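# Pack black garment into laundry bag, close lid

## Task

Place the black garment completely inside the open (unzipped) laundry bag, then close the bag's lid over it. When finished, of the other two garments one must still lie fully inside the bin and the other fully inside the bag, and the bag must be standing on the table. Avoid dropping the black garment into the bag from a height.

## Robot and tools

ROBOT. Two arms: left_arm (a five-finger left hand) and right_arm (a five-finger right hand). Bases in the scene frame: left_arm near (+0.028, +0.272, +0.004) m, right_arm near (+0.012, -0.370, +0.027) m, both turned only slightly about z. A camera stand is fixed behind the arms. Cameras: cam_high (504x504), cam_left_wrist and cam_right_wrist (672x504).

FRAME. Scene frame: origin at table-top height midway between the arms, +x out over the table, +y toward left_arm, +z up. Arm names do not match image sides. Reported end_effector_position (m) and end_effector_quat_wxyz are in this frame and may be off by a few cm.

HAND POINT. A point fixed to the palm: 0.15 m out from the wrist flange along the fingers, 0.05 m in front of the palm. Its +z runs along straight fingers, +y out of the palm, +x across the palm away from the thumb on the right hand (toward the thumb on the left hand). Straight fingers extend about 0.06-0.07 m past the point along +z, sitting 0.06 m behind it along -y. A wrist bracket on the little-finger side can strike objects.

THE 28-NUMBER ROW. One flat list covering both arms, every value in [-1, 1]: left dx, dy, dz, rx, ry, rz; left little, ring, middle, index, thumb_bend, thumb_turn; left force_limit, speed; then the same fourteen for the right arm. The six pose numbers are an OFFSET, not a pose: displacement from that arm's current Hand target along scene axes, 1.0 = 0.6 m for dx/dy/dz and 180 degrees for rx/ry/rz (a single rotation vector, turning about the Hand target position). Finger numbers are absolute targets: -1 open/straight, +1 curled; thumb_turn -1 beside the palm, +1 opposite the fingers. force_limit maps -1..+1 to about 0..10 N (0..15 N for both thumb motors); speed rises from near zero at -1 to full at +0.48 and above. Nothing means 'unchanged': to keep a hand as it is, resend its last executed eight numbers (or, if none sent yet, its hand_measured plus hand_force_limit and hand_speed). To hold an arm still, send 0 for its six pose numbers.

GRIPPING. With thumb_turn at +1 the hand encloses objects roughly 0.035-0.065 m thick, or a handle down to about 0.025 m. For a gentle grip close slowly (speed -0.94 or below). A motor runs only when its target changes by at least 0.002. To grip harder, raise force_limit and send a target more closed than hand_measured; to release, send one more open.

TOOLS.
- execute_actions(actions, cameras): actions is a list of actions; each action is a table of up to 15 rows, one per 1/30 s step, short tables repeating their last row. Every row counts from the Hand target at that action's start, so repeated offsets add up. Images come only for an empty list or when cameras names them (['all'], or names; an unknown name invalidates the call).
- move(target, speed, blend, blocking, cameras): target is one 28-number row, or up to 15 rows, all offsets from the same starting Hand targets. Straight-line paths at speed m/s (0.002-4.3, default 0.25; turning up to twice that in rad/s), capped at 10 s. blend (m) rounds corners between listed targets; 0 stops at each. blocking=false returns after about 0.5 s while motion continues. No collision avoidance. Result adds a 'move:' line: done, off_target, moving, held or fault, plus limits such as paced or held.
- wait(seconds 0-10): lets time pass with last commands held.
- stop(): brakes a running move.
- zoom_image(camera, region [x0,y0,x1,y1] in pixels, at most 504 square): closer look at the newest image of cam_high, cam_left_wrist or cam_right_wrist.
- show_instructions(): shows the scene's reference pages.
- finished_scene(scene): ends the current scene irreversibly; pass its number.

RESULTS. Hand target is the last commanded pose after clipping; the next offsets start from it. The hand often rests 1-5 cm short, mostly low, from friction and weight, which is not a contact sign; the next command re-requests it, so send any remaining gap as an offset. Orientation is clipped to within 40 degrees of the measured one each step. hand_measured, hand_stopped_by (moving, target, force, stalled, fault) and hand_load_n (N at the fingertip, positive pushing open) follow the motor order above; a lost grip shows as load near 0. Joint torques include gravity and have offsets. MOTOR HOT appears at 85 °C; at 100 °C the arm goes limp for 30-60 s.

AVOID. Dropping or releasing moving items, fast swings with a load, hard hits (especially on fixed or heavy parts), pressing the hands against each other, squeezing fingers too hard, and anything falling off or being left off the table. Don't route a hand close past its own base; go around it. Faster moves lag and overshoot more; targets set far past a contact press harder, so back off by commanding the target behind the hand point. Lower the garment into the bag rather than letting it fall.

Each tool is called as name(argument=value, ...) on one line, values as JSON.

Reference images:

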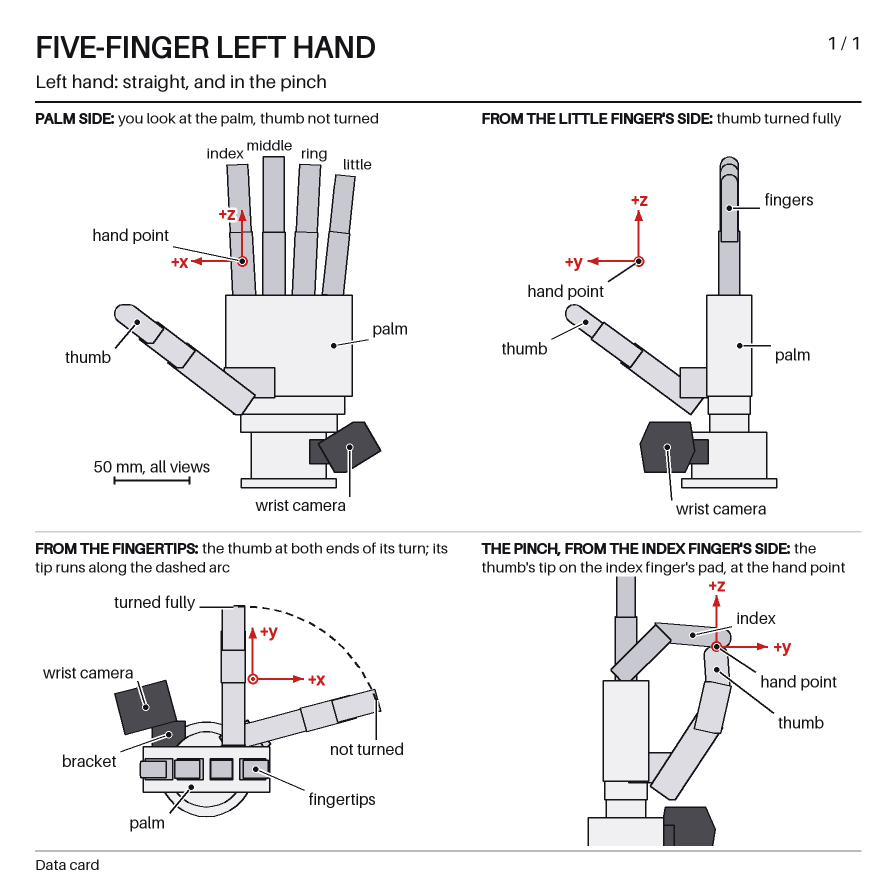

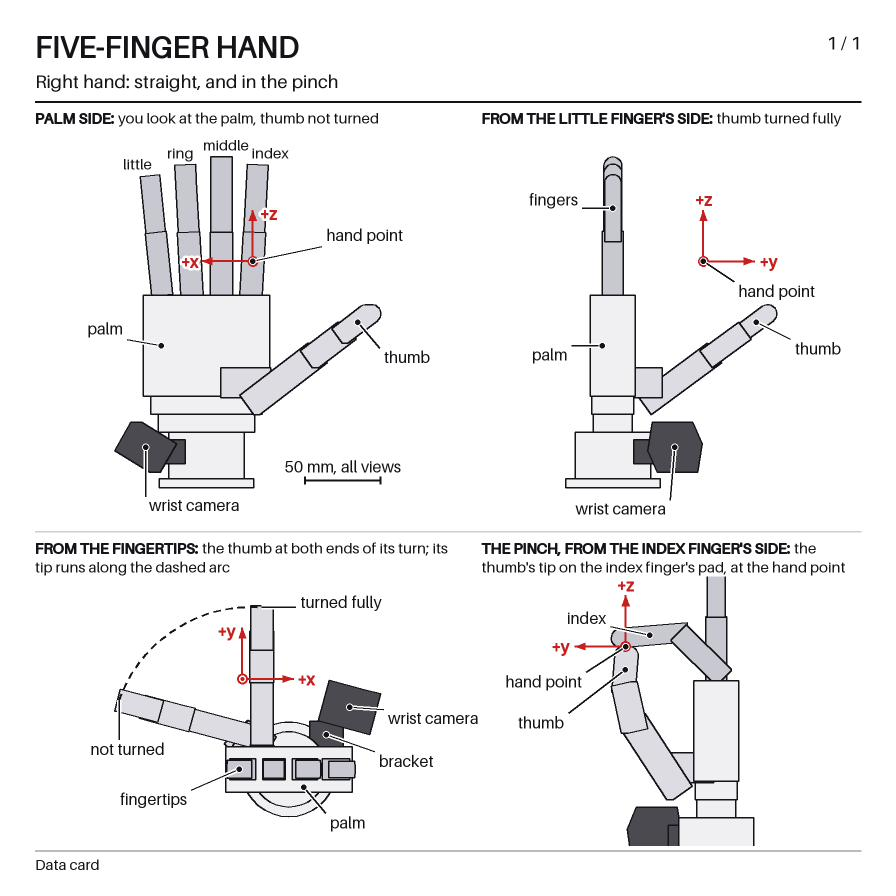

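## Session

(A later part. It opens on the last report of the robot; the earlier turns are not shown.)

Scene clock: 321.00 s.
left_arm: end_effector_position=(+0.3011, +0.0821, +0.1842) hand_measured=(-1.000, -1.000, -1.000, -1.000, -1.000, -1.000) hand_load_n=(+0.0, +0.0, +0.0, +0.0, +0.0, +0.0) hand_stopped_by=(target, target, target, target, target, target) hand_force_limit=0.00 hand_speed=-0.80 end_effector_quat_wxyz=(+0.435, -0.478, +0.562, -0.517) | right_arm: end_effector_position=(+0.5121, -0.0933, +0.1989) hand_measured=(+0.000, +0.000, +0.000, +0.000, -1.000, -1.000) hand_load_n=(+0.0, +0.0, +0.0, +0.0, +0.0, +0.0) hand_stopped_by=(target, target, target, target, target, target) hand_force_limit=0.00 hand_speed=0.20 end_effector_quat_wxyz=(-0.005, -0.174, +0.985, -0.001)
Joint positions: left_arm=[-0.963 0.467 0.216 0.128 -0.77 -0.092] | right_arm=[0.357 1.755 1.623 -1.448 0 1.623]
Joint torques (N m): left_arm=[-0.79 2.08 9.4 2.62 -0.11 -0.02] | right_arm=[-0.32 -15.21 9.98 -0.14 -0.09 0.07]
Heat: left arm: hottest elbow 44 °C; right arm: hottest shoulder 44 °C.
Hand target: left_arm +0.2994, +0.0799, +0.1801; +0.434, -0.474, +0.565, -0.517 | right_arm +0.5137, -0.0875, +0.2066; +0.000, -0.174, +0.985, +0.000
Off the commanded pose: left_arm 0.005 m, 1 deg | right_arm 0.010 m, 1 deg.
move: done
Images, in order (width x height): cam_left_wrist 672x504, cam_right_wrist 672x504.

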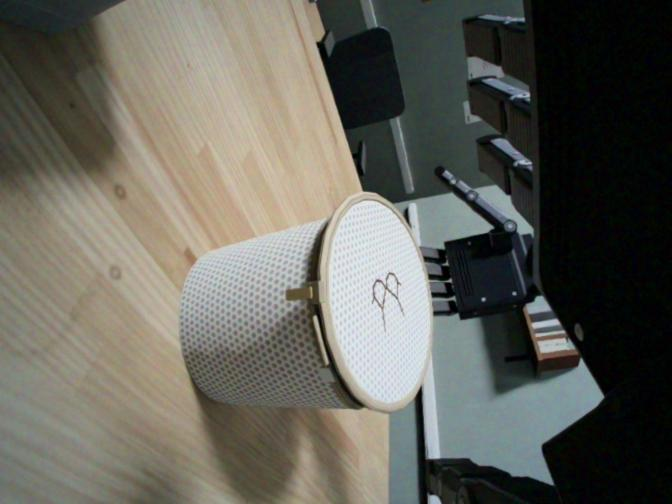

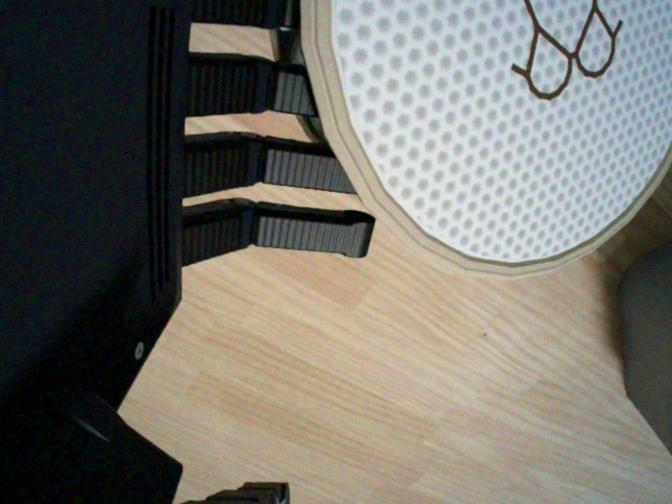

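move(target=[[-0.033,0.117,0.2,-0.113,0.134,0.147,-1,-1,-1,-1,-1,-1,0,-0.8,0,0,0,0,0,0,0,0,0,0,-1,-1,0,0.2],[0.168,0.367,0.3,-0.338,0.4026,0.44,-1,-1,-1,-1,-1,-1,0,-0.8,0,0,0,0,0,0,0,0,0,0,-1,-1,0,0.2]], blend=[0.05,0], cameras=["all"])

Scene clock: 338.33 s.
left_arm: end_effector_position=(+0.3917, +0.2949, +0.3436) hand_measured=(-1.000, -1.000, -1.000, -1.000, -1.000, -1.000) hand_load_n=(+0.0, +0.0, +0.0, +0.0, +0.0, +0.0) hand_stopped_by=(target, target, target, target, target, target) hand_force_limit=0.00 hand_speed=-0.80 end_effector_quat_wxyz=(-0.007, +0.998, -0.011, +0.067) | right_arm: end_effector_position=(+0.5122, -0.0933, +0.1989) hand_measured=(+0.000, +0.000, +0.000, +0.000, -1.000, -1.000) hand_load_n=(+0.0, +0.0, +0.0, +0.0, +0.0, +0.0) hand_stopped_by=(target, target, target, target, target, target) hand_force_limit=0.00 hand_speed=0.20 end_effector_quat_wxyz=(-0.005, -0.174, +0.985, -0.001)
Joint positions: left_arm=[0.237 1.177 1.431 -1.691 0.022 -1.289] | right_arm=[0.357 1.755 1.623 -1.448 0 1.624]
Joint torques (N m): left_arm=[0.73 -4.72 13.33 0.4 0.32 -0.16] | right_arm=[-0.38 -15.15 9.98 -0.16 -0.08 0.08]
Heat: left arm: hottest elbow 45 °C; right arm: hottest shoulder 44 °C.
Hand target: left_arm +0.4002, +0.3001, +0.3600; -0.001, +1.000, +0.000, +0.000 | right_arm +0.5137, -0.0875, +0.2066; +0.000, -0.174, +0.985, +0.000
Off the commanded pose: left_arm 0.019 m, 8 deg | right_arm 0.010 m, 1 deg.
joint sent to its limit (left arm) — joint 4 (wrist pitch), lower limit. The joint targets are off in orientation, not in position.
move: off_target (left_arm)

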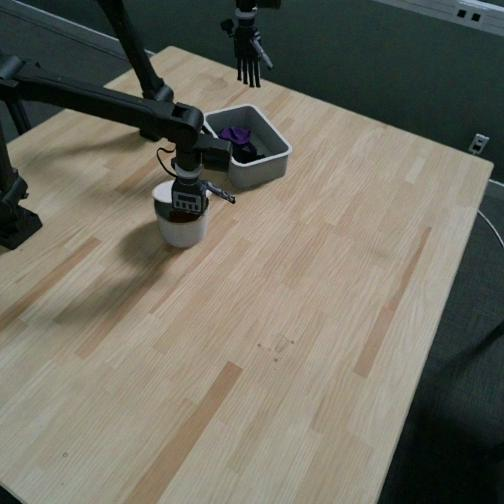

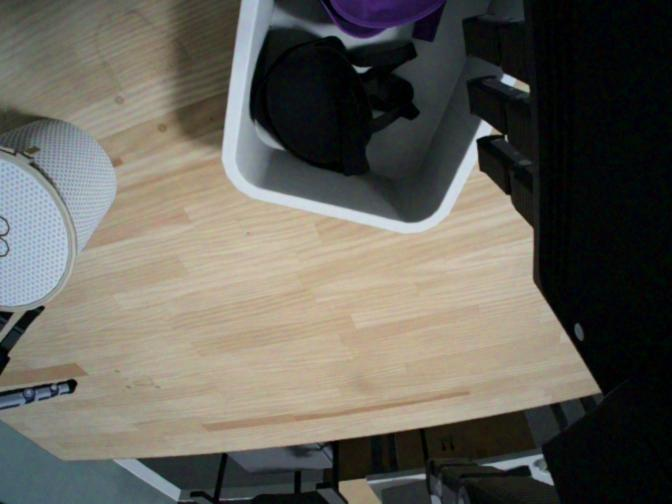

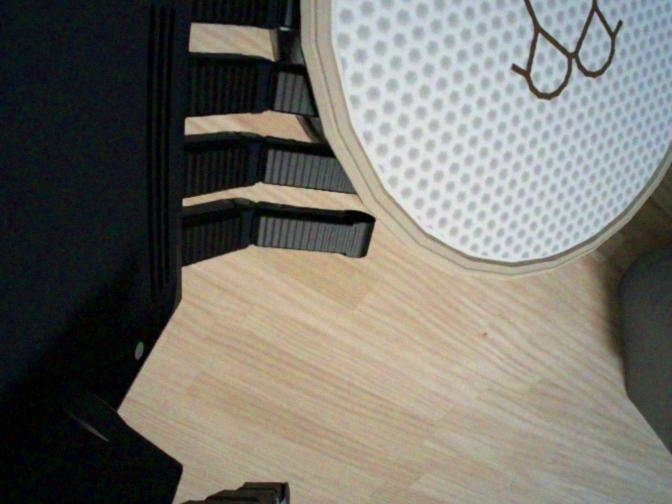

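zoom_image(camera="cam_left_wrist", region=[210, 0, 530, 240])

zoom_image(camera="cam_left_wrist", region=[0, 90, 160, 320])

Scaled by 1.575 from the camera's 672x504 image, which has a finer 960x720 frame.

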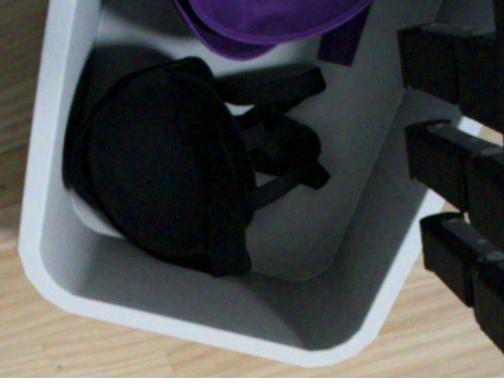

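Scaled by 2.191 from the camera's 672x504 image, which has a finer 960x720 frame.

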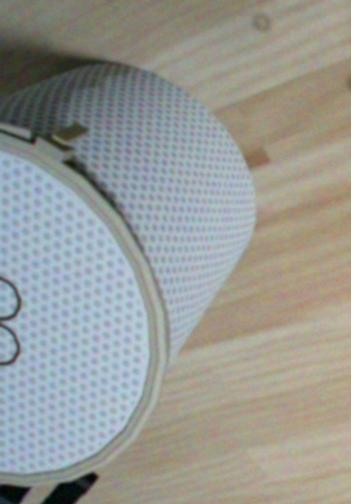

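move(target=[0,0,0,0,0,0,-1,-1,-1,-1,-1,-1,0,-0.8,-0.057,0.057,0.057,0,0,0.111,0,0,0,0,-1,-1,0,0.2], speed=0.1, cameras=["all"])

Scene clock: 373.23 s.
left_arm: end_effector_position=(+0.3918, +0.2948, +0.3436) hand_measured=(-1.000, -1.000, -1.000, -1.000, -1.000, -1.000) hand_load_n=(+0.0, +0.0, +0.0, +0.0, +0.0, +0.0) hand_stopped_by=(target, target, target, target, target, target) hand_force_limit=0.00 hand_speed=-0.80 end_effector_quat_wxyz=(-0.007, +0.998, -0.011, +0.068) | right_arm: end_effector_position=(+0.4756, -0.0645, +0.2286) hand_measured=(+0.000, +0.000, +0.000, +0.000, -1.000, -1.000) hand_load_n=(+0.0, +0.5, +0.0, +0.0, +0.0, +0.0) hand_stopped_by=(target, target, target, target, target, target) hand_force_limit=0.00 hand_speed=0.20 end_effector_quat_wxyz=(-0.012, -0.330, +0.944, -0.001)
Joint positions: left_arm=[0.237 1.177 1.431 -1.691 0.023 -1.291] | right_arm=[0.419 1.755 1.701 -1.54 0 1.363]
Joint torques (N m): left_arm=[0.97 -4.84 13.41 0.29 0.3 -0.18] | right_arm=[0.03 -14.74 11.78 -0.2 -0.08 -0.11]
Motor temperatures (°C): left_arm=[33 33 50 35 28 27] | right_arm=[33 45 44 29 29 30]
Heat: left arm: hottest elbow 50 °C; right arm: hottest shoulder 45 °C.
Hand target: left_arm +0.4002, +0.3001, +0.3601; +0.000, +1.000, +0.000, +0.000 | right_arm +0.4796, -0.0533, +0.2408; +0.000, -0.342, +0.940, +0.000
Off the commanded pose: left_arm 0.019 m, 8 deg | right_arm 0.017 m, 2 deg.
joint sent to its limit (left arm) — joint 4 (wrist pitch), lower limit. The joint targets are off in orientation, not in position.
move: off_target (left_arm, right_arm)

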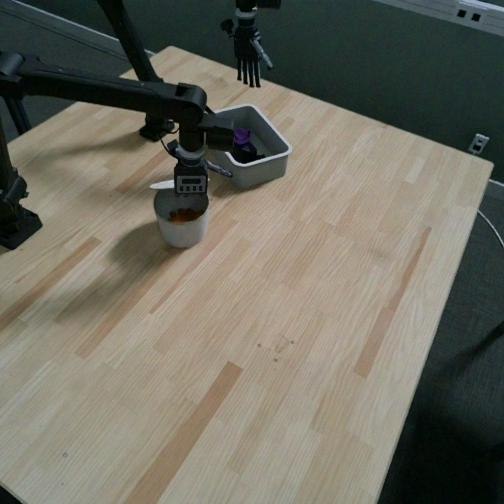

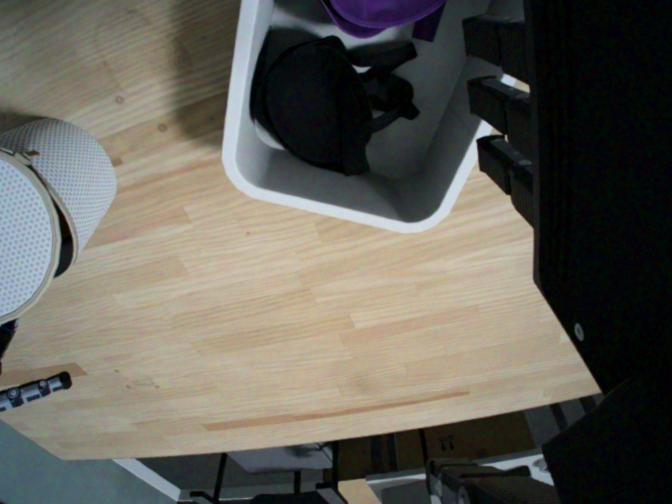

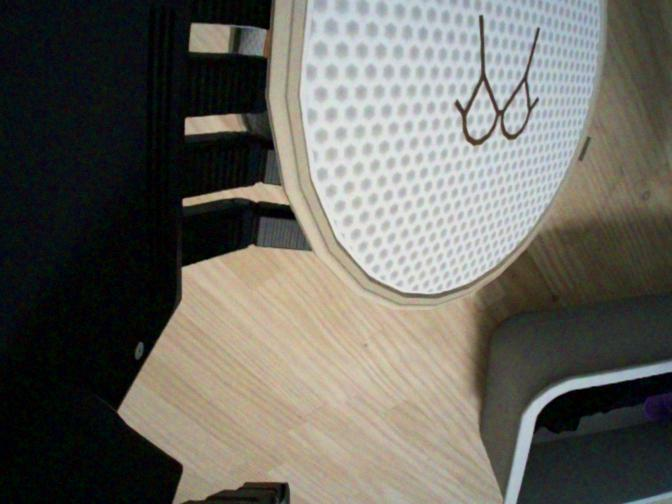

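move(target=[0,0,0,0,0,0,-1,-1,-1,-1,-1,-1,0,-0.8,-0.053,0.057,0.055,0,0,0.083,0,0,0,0,-1,-1,0,0.2], speed=0.1, cameras=["all"])

Scene clock: 379.17 s.
left_arm: end_effector_position=(+0.3918, +0.2948, +0.3436) hand_measured=(-1.000, -1.000, -1.000, -1.000, -1.000, -1.000) hand_load_n=(+0.0, +0.0, +0.0, +0.0, +0.0, +0.0) hand_stopped_by=(target, target, target, target, target, target) hand_force_limit=0.00 hand_speed=-0.80 end_effector_quat_wxyz=(-0.007, +0.998, -0.011, +0.068) | right_arm: end_effector_position=(+0.4439, -0.0301, +0.2698) hand_measured=(+0.000, +0.000, +0.000, +0.000, -1.000, -1.000) hand_load_n=(+0.0, +0.5, +0.0, +0.0, +0.0, +0.0) hand_stopped_by=(target, target, target, target, target, target) hand_force_limit=0.00 hand_speed=0.20 end_effector_quat_wxyz=(-0.004, -0.451, +0.893, +0.000)
Joint positions: left_arm=[0.237 1.177 1.431 -1.691 0.023 -1.291] | right_arm=[0.498 1.762 1.817 -1.634 0 1.18]
Joint torques (N m): left_arm=[0.44 -4.89 13.44 0.35 0.31 -0.18] | right_arm=[-0.03 -13.68 11.96 -0.27 -0.08 -0.08]
Heat: left arm: hottest elbow 50 °C; right arm: hottest shoulder 45 °C.
Hand target: left_arm +0.4002, +0.3001, +0.3601; +0.000, +1.000, +0.000, +0.000 | right_arm +0.4477, -0.0192, +0.2738; +0.000, -0.461, +0.887, +0.000
Off the commanded pose: left_arm 0.019 m, 8 deg | right_arm 0.012 m, 1 deg.
joint sent to its limit (left arm) — joint 4 (wrist pitch), lower limit. The joint targets are off in orientation, not in position.
move: off_target (left_arm, right_arm)

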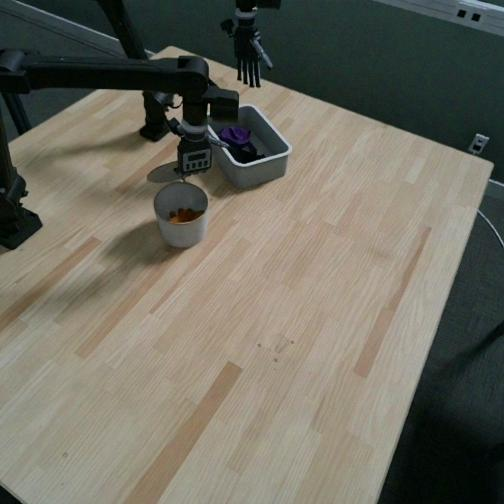

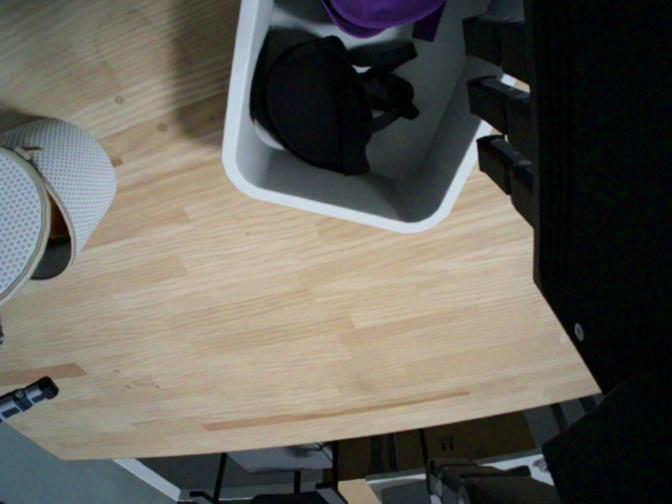

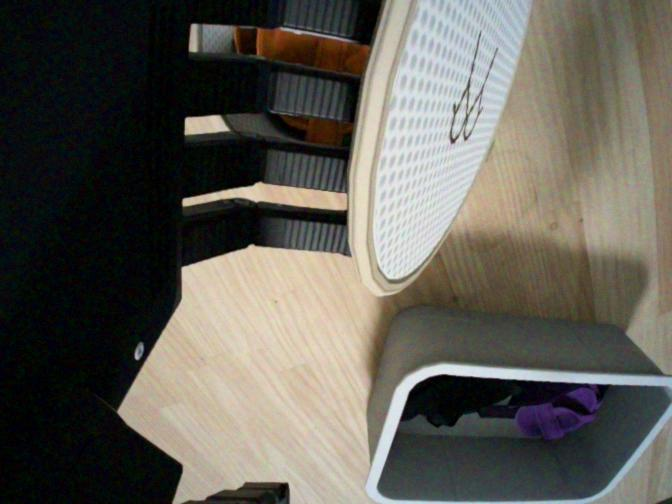

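move(target=[0,0,0,0,0,0,-1,-1,-1,-1,-1,-1,0,-0.8,-0.065,0.048,0.015,0,0,0.056,0,0,0,0,-1,-1,0,0.2], speed=0.1, cameras=["all"])

Scene clock: 384.23 s.
left_arm: end_effector_position=(+0.3918, +0.2948, +0.3436) hand_measured=(-1.000, -1.000, -1.000, -1.000, -1.000, -1.000) hand_load_n=(-0.5, +0.0, +0.0, +0.0, +0.0, +0.0) hand_stopped_by=(target, target, target, target, target, target) hand_force_limit=0.00 hand_speed=-0.80 end_effector_quat_wxyz=(-0.007, +0.998, -0.011, +0.068) | right_arm: end_effector_position=(+0.4061, +0.0000, +0.2740) hand_measured=(+0.000, +0.000, +0.000, +0.000, -1.000, -1.000) hand_load_n=(+0.0, +0.0, +0.0, +0.5, +0.0, +0.0) hand_stopped_by=(target, target, target, target, target, target) hand_force_limit=0.00 hand_speed=0.20 end_effector_quat_wxyz=(-0.009, -0.528, +0.849, +0.000)
Joint positions: left_arm=[0.237 1.177 1.431 -1.691 0.023 -1.291] | right_arm=[0.582 1.762 1.828 -1.655 0 1.087]
Joint torques (N m): left_arm=[0.56 -5.01 13.31 0.35 0.29 -0.17] | right_arm=[-0.15 -14.39 11.82 -0.23 -0.07 -0.1]
Heat: left arm: hottest elbow 50 °C; right arm: hottest shoulder 45 °C.
Hand target: left_arm +0.4002, +0.3001, +0.3601; +0.000, +1.000, +0.000, +0.000 | right_arm +0.4086, +0.0098, +0.2829; +0.000, -0.537, +0.843, +0.000
Off the commanded pose: left_arm 0.019 m, 8 deg | right_arm 0.013 m, 2 deg.
joint sent to its limit (left arm) — joint 4 (wrist pitch), lower limit. The joint targets are off in orientation, not in position.
move: off_target (left_arm, right_arm)

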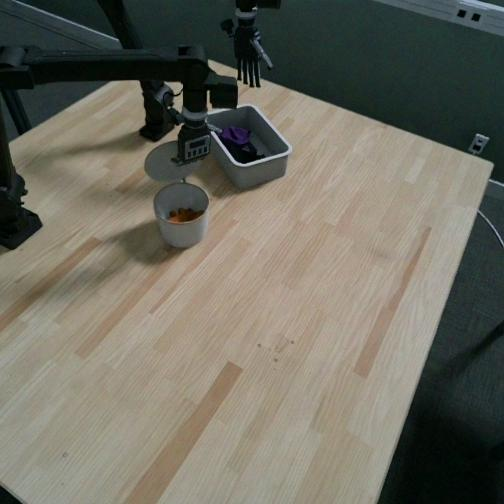

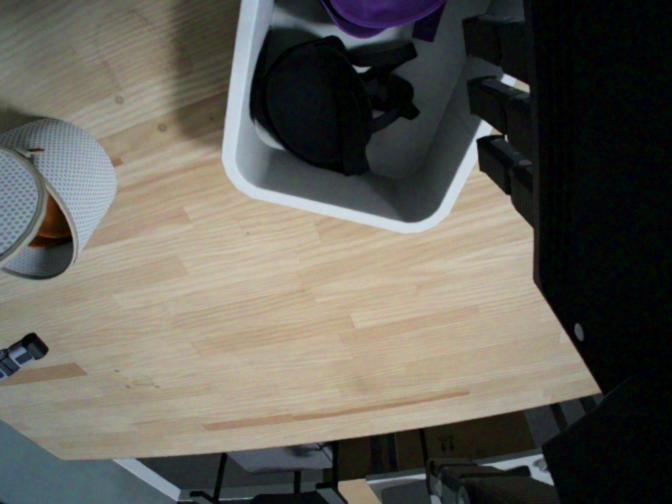

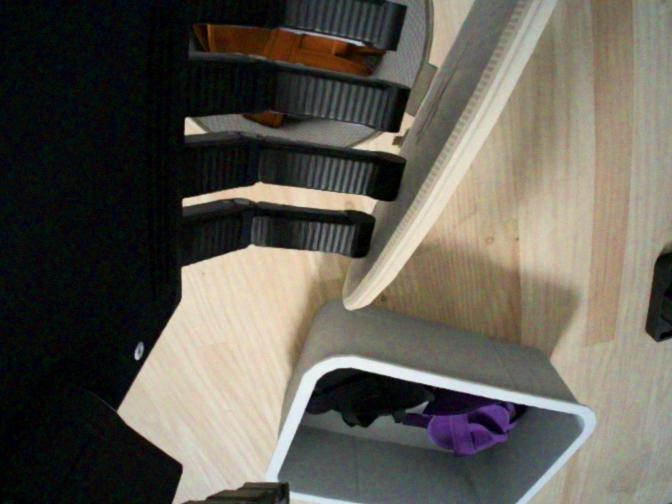

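move(target=[0,0,0,0,0,0,-1,-1,-1,-1,-1,-1,0,-0.8,-0.037,0.053,0,0,0,-0.1,0,0,0,0,-1,-1,0,0.2], speed=0.1, cameras=["all"])

zoom_image(camera="cam_high", region=[100, 80, 300, 260])

Scene clock: 394.50 s.
left_arm: end_effector_position=(+0.3918, +0.2948, +0.3436) hand_measured=(-1.000, -1.000, -1.000, -1.000, -1.000, -1.000) hand_load_n=(+0.0, +0.0, +0.0, +0.0, +0.0, +0.5) hand_stopped_by=(target, target, target, target, target, target) hand_force_limit=0.00 hand_speed=-0.80 end_effector_quat_wxyz=(-0.007, +0.998, -0.011, +0.068) | right_arm: end_effector_position=(+0.3916, +0.0360, +0.2830) hand_measured=(+0.000, +0.000, +0.000, +0.000, -1.000, -1.000) hand_load_n=(+0.0, +0.0, +0.0, +0.0, -0.5, +0.0) hand_stopped_by=(target, target, target, target, target, target) hand_force_limit=0.00 hand_speed=0.20 end_effector_quat_wxyz=(-0.003, -0.397, +0.918, -0.001)
Joint positions: left_arm=[0.237 1.177 1.431 -1.691 0.023 -1.291] | right_arm=[0.659 1.729 1.807 -1.655 0 1.46]
Joint torques (N m): left_arm=[0.73 -5.25 13.26 0.35 0.3 -0.19] | right_arm=[0.03 -15.27 7.98 0.54 -0.08 0.05]
Heat: left arm: hottest elbow 51 °C; right arm: hottest elbow 46 °C.
Hand target: left_arm +0.4002, +0.3001, +0.3601; +0.000, +1.000, +0.000, +0.000 | right_arm +0.3865, +0.0415, +0.2828; +0.000, -0.399, +0.917, +0.000
Off the commanded pose: left_arm 0.019 m, 8 deg | right_arm 0.008 m, 0 deg.
joint sent to its limit (left arm) — joint 4 (wrist pitch), lower limit. The joint targets are off in orientation, not in position.
move: off_target (left_arm)

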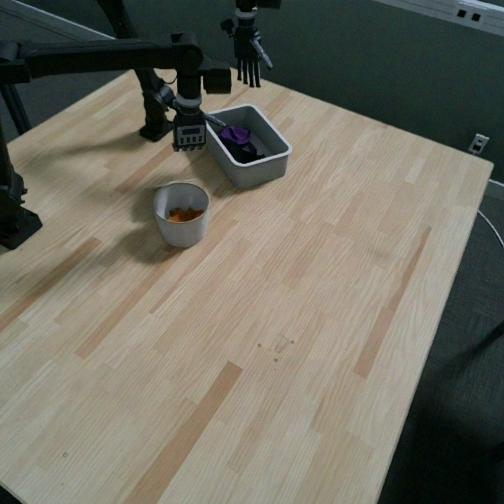

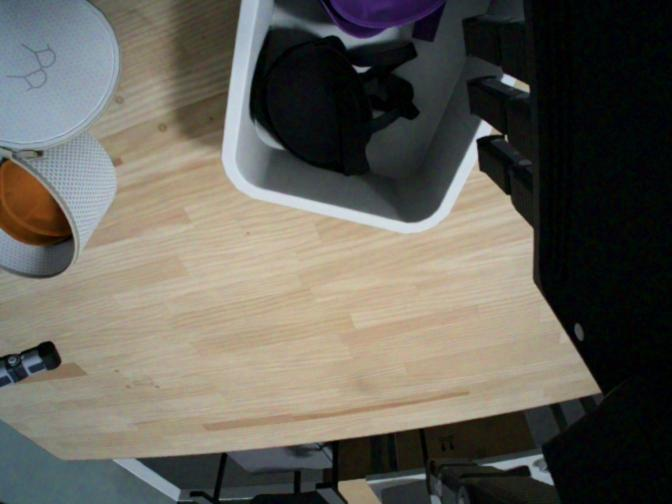

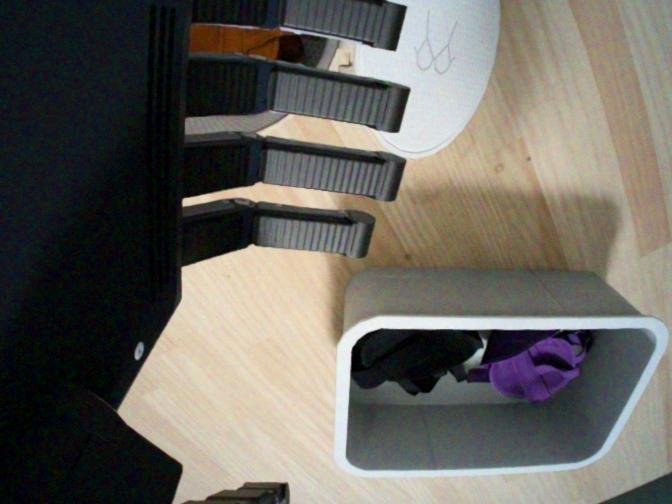

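Scaled by 2.520 from the camera's 504x504 image, which has a finer 720x720 frame.

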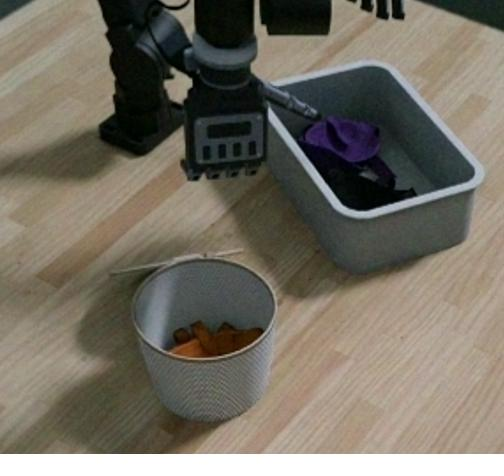

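move(target=[[0.016,-0.033,-0.08,0,0,-0.3,-1,-1,-1,-1,-1,1,0,0.2,0.022,-0.067,0.195,-0.03,-0.079,0.117,0,0,0,0,-1,-1,0,0.2],[0.016,-0.033,-0.15,0,0,-0.667,-1,-1,-1,-1,-1,1,0,0.2,-0.094,-0.436,0.229,-0.0625,-0.1588,0.2333,-1,-1,-1,-1,-1,-1,0,0.2]], blend=[0.03,0], cameras=["all"])

zoom_image(camera="cam_left_wrist", region=[0, 0, 504, 504])

zoom_image(camera="cam_right_wrist", region=[200, 100, 672, 504])

Scene clock: 455.57 s.
left_arm: end_effector_position=(+0.4023, +0.2830, +0.2747) hand_measured=(-1.000, -1.000, -1.000, -1.000, -1.000, +1.000) hand_load_n=(+0.0, +0.0, +0.0, +0.0, +0.0, +0.0) hand_stopped_by=(target, target, target, target, target, target) hand_force_limit=0.00 hand_speed=0.20 end_effector_quat_wxyz=(+0.000, -0.508, +0.861, +0.000) | right_arm: end_effector_position=(+0.3260, -0.2165, +0.4219) hand_measured=(-1.000, -1.000, -1.000, -1.000, -1.000, -1.000) hand_load_n=(+0.0, +0.0, +0.0, +0.0, +0.0, +0.0) hand_stopped_by=(target, target, target, target, target, target) hand_force_limit=0.00 hand_speed=0.20 end_effector_quat_wxyz=(-0.182, +0.685, -0.682, +0.181)
Joint positions: left_arm=[-0.002 1.495 1.563 -1.638 -0.001 0.526] | right_arm=[0.379 1.111 1.539 -1.519 0.203 0.371]
Joint torques (N m): left_arm=[-0.5 -9.41 9.72 0.96 0.11 0.02] | right_arm=[-1.96 -6.07 8.17 1.61 0.06 -0.12]
Heat: left arm: hottest elbow 52 °C; right arm: hottest shoulder 46 °C.
Hand target: left_arm +0.4098, +0.2803, +0.2700; +0.001, -0.500, +0.866, +0.000 | right_arm +0.3302, -0.2200, +0.4203; -0.183, +0.683, -0.683, +0.183
Off the commanded pose: left_arm 0.009 m, 1 deg | right_arm 0.006 m, 0 deg.
move: done

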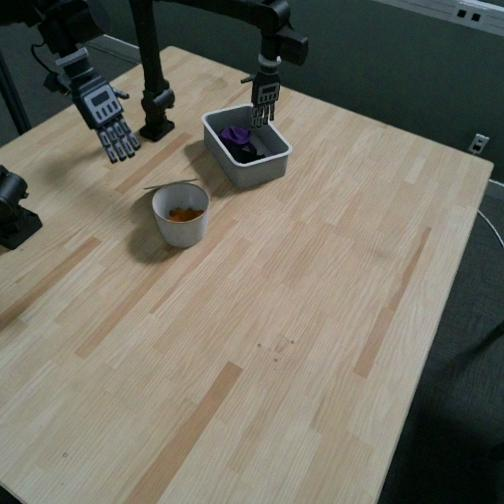

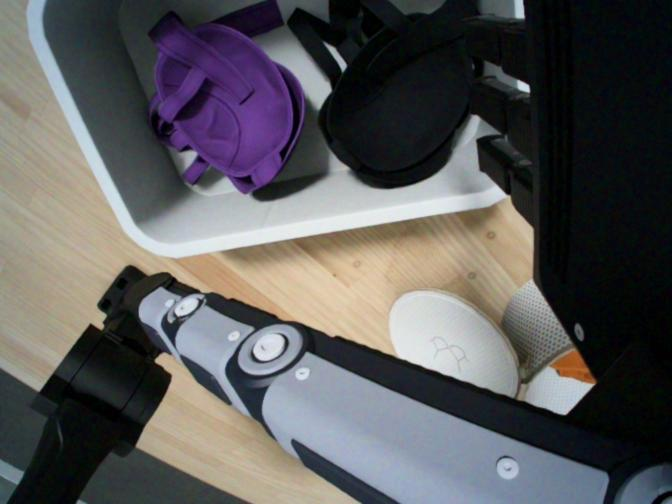

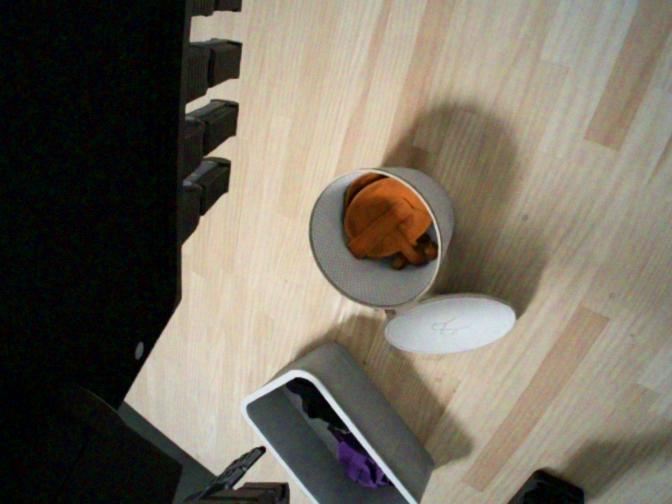

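Scaled by 1.000.

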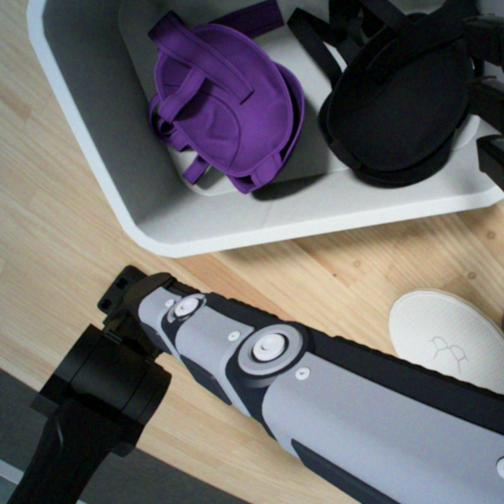

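Scaled by 1.068 from the camera's 672x504 image, which has a finer 960x720 frame.

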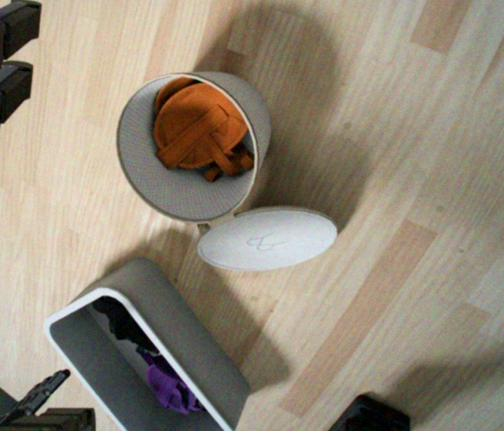

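move(target=[0.12,-0.075,-0.06,0,0,0.5,-1,-1,-1,-1,-1,1,0,0.2,0,0,0,0,0,0,-1,-1,-1,-1,-1,-1,0,0.2], cameras=["cam_left_wrist","cam_high"])

zoom_image(camera="cam_left_wrist", region=[100, 0, 604, 504])

Scene clock: 477.37 s.
left_arm: end_effector_position=(+0.4813, +0.2352, +0.2347) hand_measured=(-1.000, -1.000, -1.000, -1.000, -1.000, +1.000) hand_load_n=(+0.0, +0.0, +0.0, +0.0, +0.0, +0.0) hand_stopped_by=(target, target, target, target, target, target) hand_force_limit=0.00 hand_speed=0.20 end_effector_quat_wxyz=(+0.001, +0.964, -0.265, -0.005) | right_arm: end_effector_position=(+0.3260, -0.2165, +0.4219) hand_measured=(-1.000, -1.000, -1.000, -1.000, -1.000, -1.000) hand_load_n=(+0.0, +0.0, +0.0, +0.0, +0.0, +0.0) hand_stopped_by=(target, target, target, target, target, target) hand_force_limit=0.00 hand_speed=0.20 end_effector_quat_wxyz=(-0.182, +0.685, -0.682, +0.181)
Joint positions: left_arm=[0.045 1.543 1.512 -1.549 -0.001 -0.966] | right_arm=[0.379 1.111 1.539 -1.519 0.203 0.371]
Joint torques (N m): left_arm=[-0.15 -12.1 8.12 0.85 0.14 -0.2] | right_arm=[-2.02 -6.07 8.17 1.61 0.06 -0.12]
Heat: left arm: hottest elbow 49 °C; right arm: hottest shoulder 43 °C.
Hand target: left_arm +0.4818, +0.2352, +0.2340; -0.001, +0.966, -0.259, +0.000 | right_arm +0.3302, -0.2200, +0.4203; -0.183, +0.683, -0.683, +0.183
Off the commanded pose: left_arm 0.001 m, 1 deg | right_arm 0.006 m, 0 deg.
move: done
Images, in order (width x height): cam_high 504x504, cam_left_wrist 672x504.

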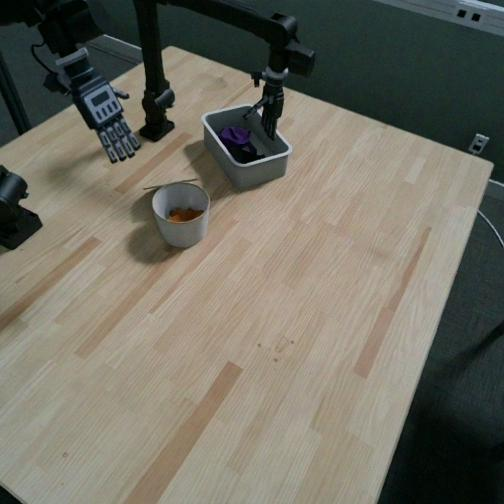

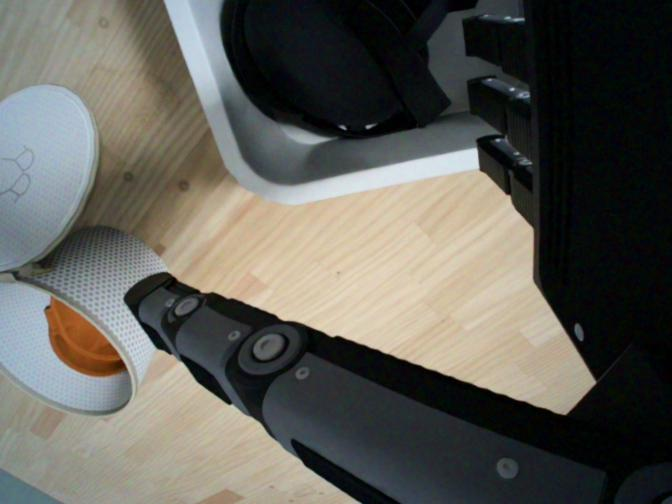

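Scaled by 1.000.

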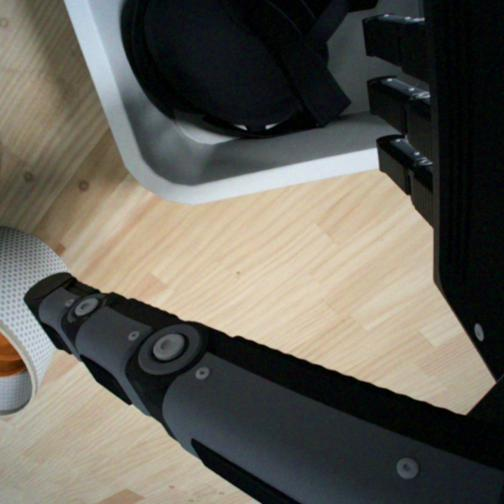

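move(target=[-0.033,0.058,-0.1167,0,0,0,-1,-1,-1,-1,-1,1,0,0.2,0,0,0,0,0,0,-1,-1,-1,-1,-1,-1,0,0.2], speed=0.15, cameras=["cam_left_wrist","cam_high"])

zoom_image(camera="cam_left_wrist", region=[100, 0, 604, 504])

zoom_image(camera="cam_high", region=[180, 60, 320, 200])

Scene clock: 486.93 s.
left_arm: end_effector_position=(+0.4633, +0.2666, +0.1639) hand_measured=(-1.000, -1.000, -1.000, -1.000, -1.000, +1.000) hand_load_n=(+0.0, +0.0, +0.0, +0.0, +0.0, +0.0) hand_stopped_by=(target, target, target, target, target, target) hand_force_limit=0.00 hand_speed=0.20 end_effector_quat_wxyz=(+0.002, +0.966, -0.258, -0.005) | right_arm: end_effector_position=(+0.3260, -0.2165, +0.4219) hand_measured=(-1.000, -1.000, -1.000, -1.000, -1.000, -1.000) hand_load_n=(+0.0, +0.0, +0.0, +0.0, +0.0, +0.0) hand_stopped_by=(target, target, target, target, target, target) hand_force_limit=0.00 hand_speed=0.20 end_effector_quat_wxyz=(-0.182, +0.685, -0.682, +0.181)
Joint positions: left_arm=[0.119 1.527 1.307 -1.361 -0.001 -0.908] | right_arm=[0.379 1.111 1.539 -1.519 0.203 0.371]
Joint torques (N m): left_arm=[0.5 -11.69 7.88 0.81 0.11 0.03] | right_arm=[-1.96 -6.07 8.17 1.61 0.06 -0.12]
Heat: left arm: hottest elbow 47 °C; right arm: hottest shoulder 43 °C.
Hand target: left_arm +0.4620, +0.2702, +0.1641; -0.001, +0.966, -0.259, +0.000 | right_arm +0.3302, -0.2200, +0.4203; -0.183, +0.683, -0.683, +0.183
Off the commanded pose: left_arm 0.004 m, 1 deg | right_arm 0.006 m, 0 deg.
move: done
Images, in order (width x height): cam_high 504x504, cam_left_wrist 672x504.

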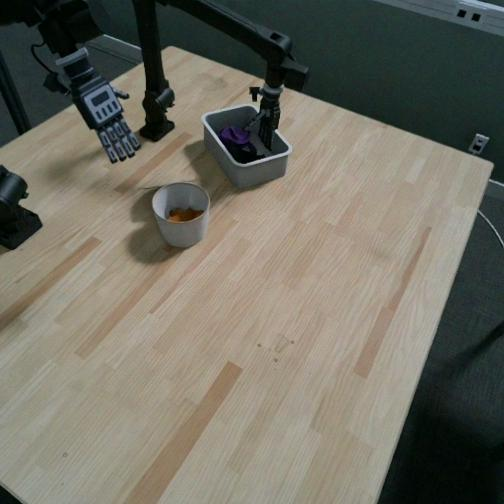

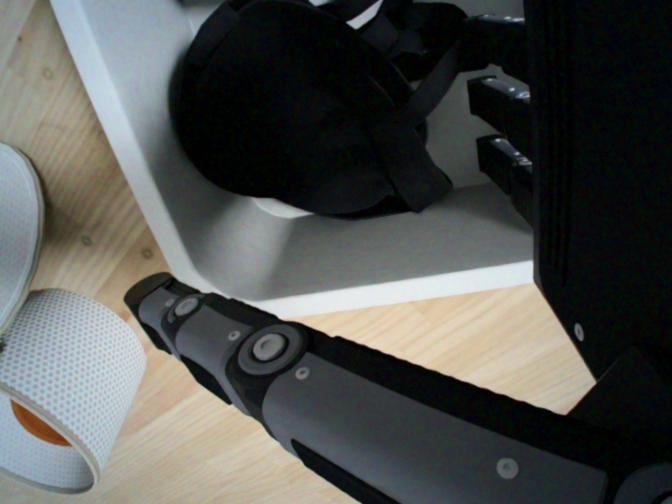

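Scaled by 1.000.

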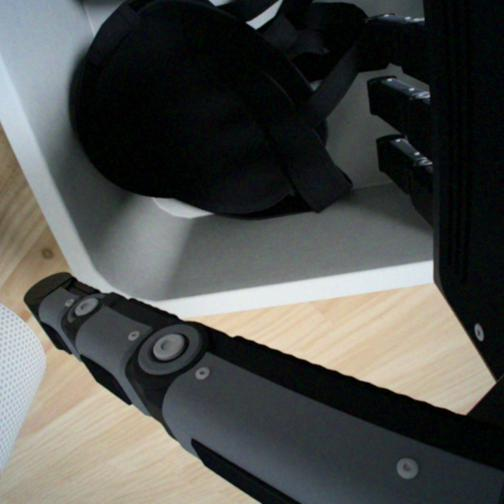

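Scaled by 3.600 from the camera's 504x504 image, which has a finer 720x720 frame.

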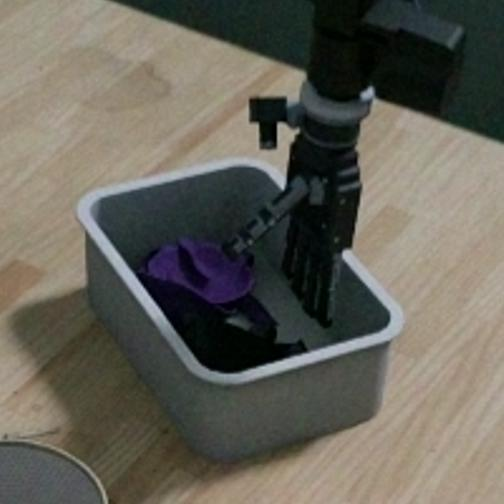

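move(target=[-0.01,-0.015,-0.115,0,0,0,-1,-1,-1,-1,-1,1,0,0.2,0,0,0,0,0,0,-1,-1,-1,-1,-1,-1,0,0.2], speed=0.1, cameras=["cam_left_wrist","cam_high"])

zoom_image(camera="cam_high", region=[180, 60, 320, 200])

Scene clock: 496.33 s.
left_arm: end_effector_position=(+0.4561, +0.2656, +0.1048) hand_measured=(-1.000, -1.000, -1.000, -1.000, -1.000, +1.000) hand_load_n=(+0.0, +0.0, +0.0, +0.0, +0.0, +0.0) hand_stopped_by=(target, target, target, target, target, target) hand_force_limit=0.00 hand_speed=0.20 end_effector_quat_wxyz=(-0.003, +0.966, -0.258, +0.006) | right_arm: end_effector_position=(+0.3260, -0.2165, +0.4219) hand_measured=(-1.000, -1.000, -1.000, -1.000, -1.000, -1.000) hand_load_n=(+0.0, +0.0, +0.0, +0.0, +0.0, +0.0) hand_stopped_by=(target, target, target, target, target, target) hand_force_limit=0.00 hand_speed=0.20 end_effector_quat_wxyz=(-0.182, +0.685, -0.682, +0.181)
Joint positions: left_arm=[0.119 1.538 1.158 -1.178 -0.001 -0.908] | right_arm=[0.379 1.111 1.539 -1.519 0.203 0.371]
Joint torques (N m): left_arm=[-0.44 -8.88 7.56 0.95 0.13 -0.15] | right_arm=[-2.02 -6.07 8.17 1.61 0.06 -0.12]
Heat: left arm: hottest elbow 46 °C; right arm: hottest shoulder 42 °C.
Hand target: left_arm +0.4560, +0.2612, +0.0950; -0.001, +0.966, -0.259, +0.000 | right_arm +0.3302, -0.2200, +0.4203; -0.183, +0.683, -0.683, +0.183
Off the commanded pose: left_arm 0.011 m, 1 deg | right_arm 0.006 m, 0 deg.
move: off_target (left_arm)
Images, in order (width x height): cam_high 504x504, cam_left_wrist 672x504.

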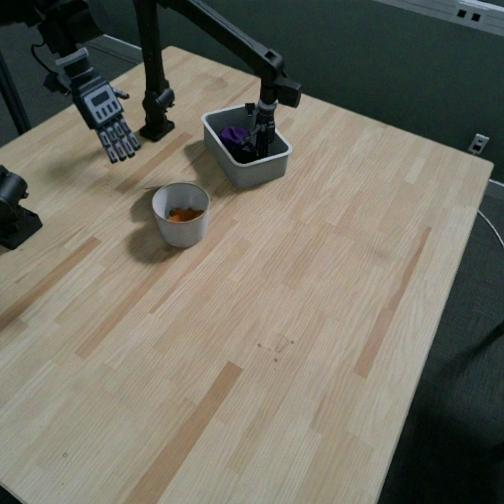

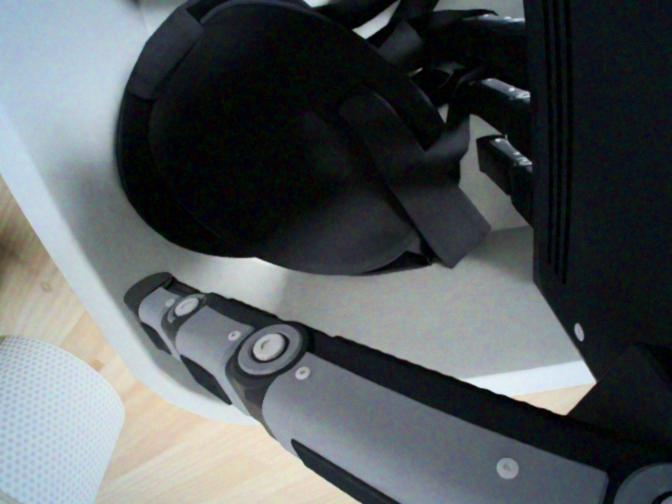

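Scaled by 3.600 from the camera's 504x504 image, which has a finer 720x720 frame.

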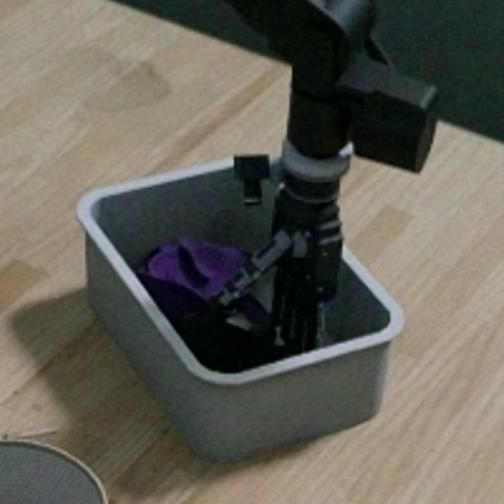

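move(target=[0,0.008,-0.03,0,0,0,-0.4,-0.4,-0.4,-0.4,-0.7,1,0,-0.3,0,0,0,0,0,0,-1,-1,-1,-1,-1,-1,0,0.2], speed=0.06, cameras=["cam_left_wrist"])

Scene clock: 503.43 s.
left_arm: end_effector_position=(+0.4577, +0.2658, +0.0874) hand_measured=(-0.400, -0.400, -0.400, -0.400, -0.700, +1.000) hand_load_n=(+0.0, +0.0, +0.5, +0.0, +0.0, +0.0) hand_stopped_by=(target, target, target, target, target, target) hand_force_limit=0.00 hand_speed=-0.30 end_effector_quat_wxyz=(-0.004, +0.966, -0.258, +0.007) | right_arm: end_effector_position=(+0.3260, -0.2165, +0.4219) hand_measured=(-1.000, -1.000, -1.000, -1.000, -1.000, -1.000) hand_load_n=(+0.0, +0.0, +0.0, +0.0, +0.0, +0.0) hand_stopped_by=(target, target, target, target, target, target) hand_force_limit=0.00 hand_speed=0.20 end_effector_quat_wxyz=(-0.182, +0.685, -0.682, +0.181)
Joint positions: left_arm=[0.119 1.559 1.133 -1.129 -0.001 -0.908] | right_arm=[0.379 1.111 1.539 -1.519 0.203 0.371]
Joint torques (N m): left_arm=[0.21 -9.17 7.43 1.02 0.14 -0.03] | right_arm=[-1.96 -6.07 8.17 1.61 0.06 -0.12]
Heat: left arm: hottest elbow 46 °C; right arm: hottest shoulder 42 °C.
Hand target: left_arm +0.4561, +0.2660, +0.0771; -0.001, +0.966, -0.259, +0.000 | right_arm +0.3302, -0.2200, +0.4203; -0.183, +0.683, -0.683, +0.183
Off the commanded pose: left_arm 0.010 m, 1 deg | right_arm 0.006 m, 0 deg.
move: done
Images, in order (width x height): cam_left_wrist 672x504.

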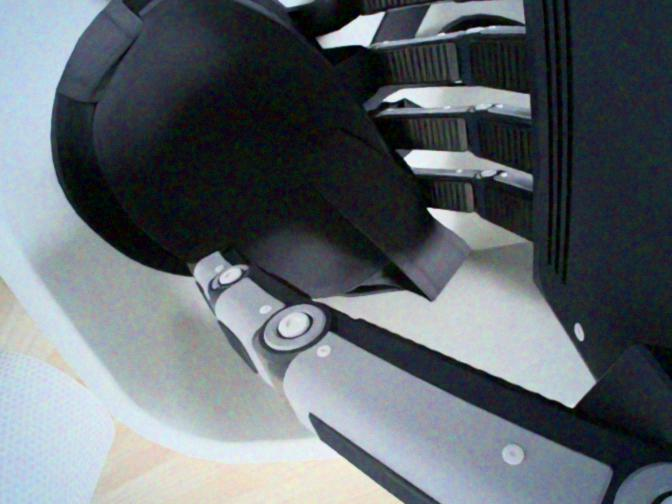

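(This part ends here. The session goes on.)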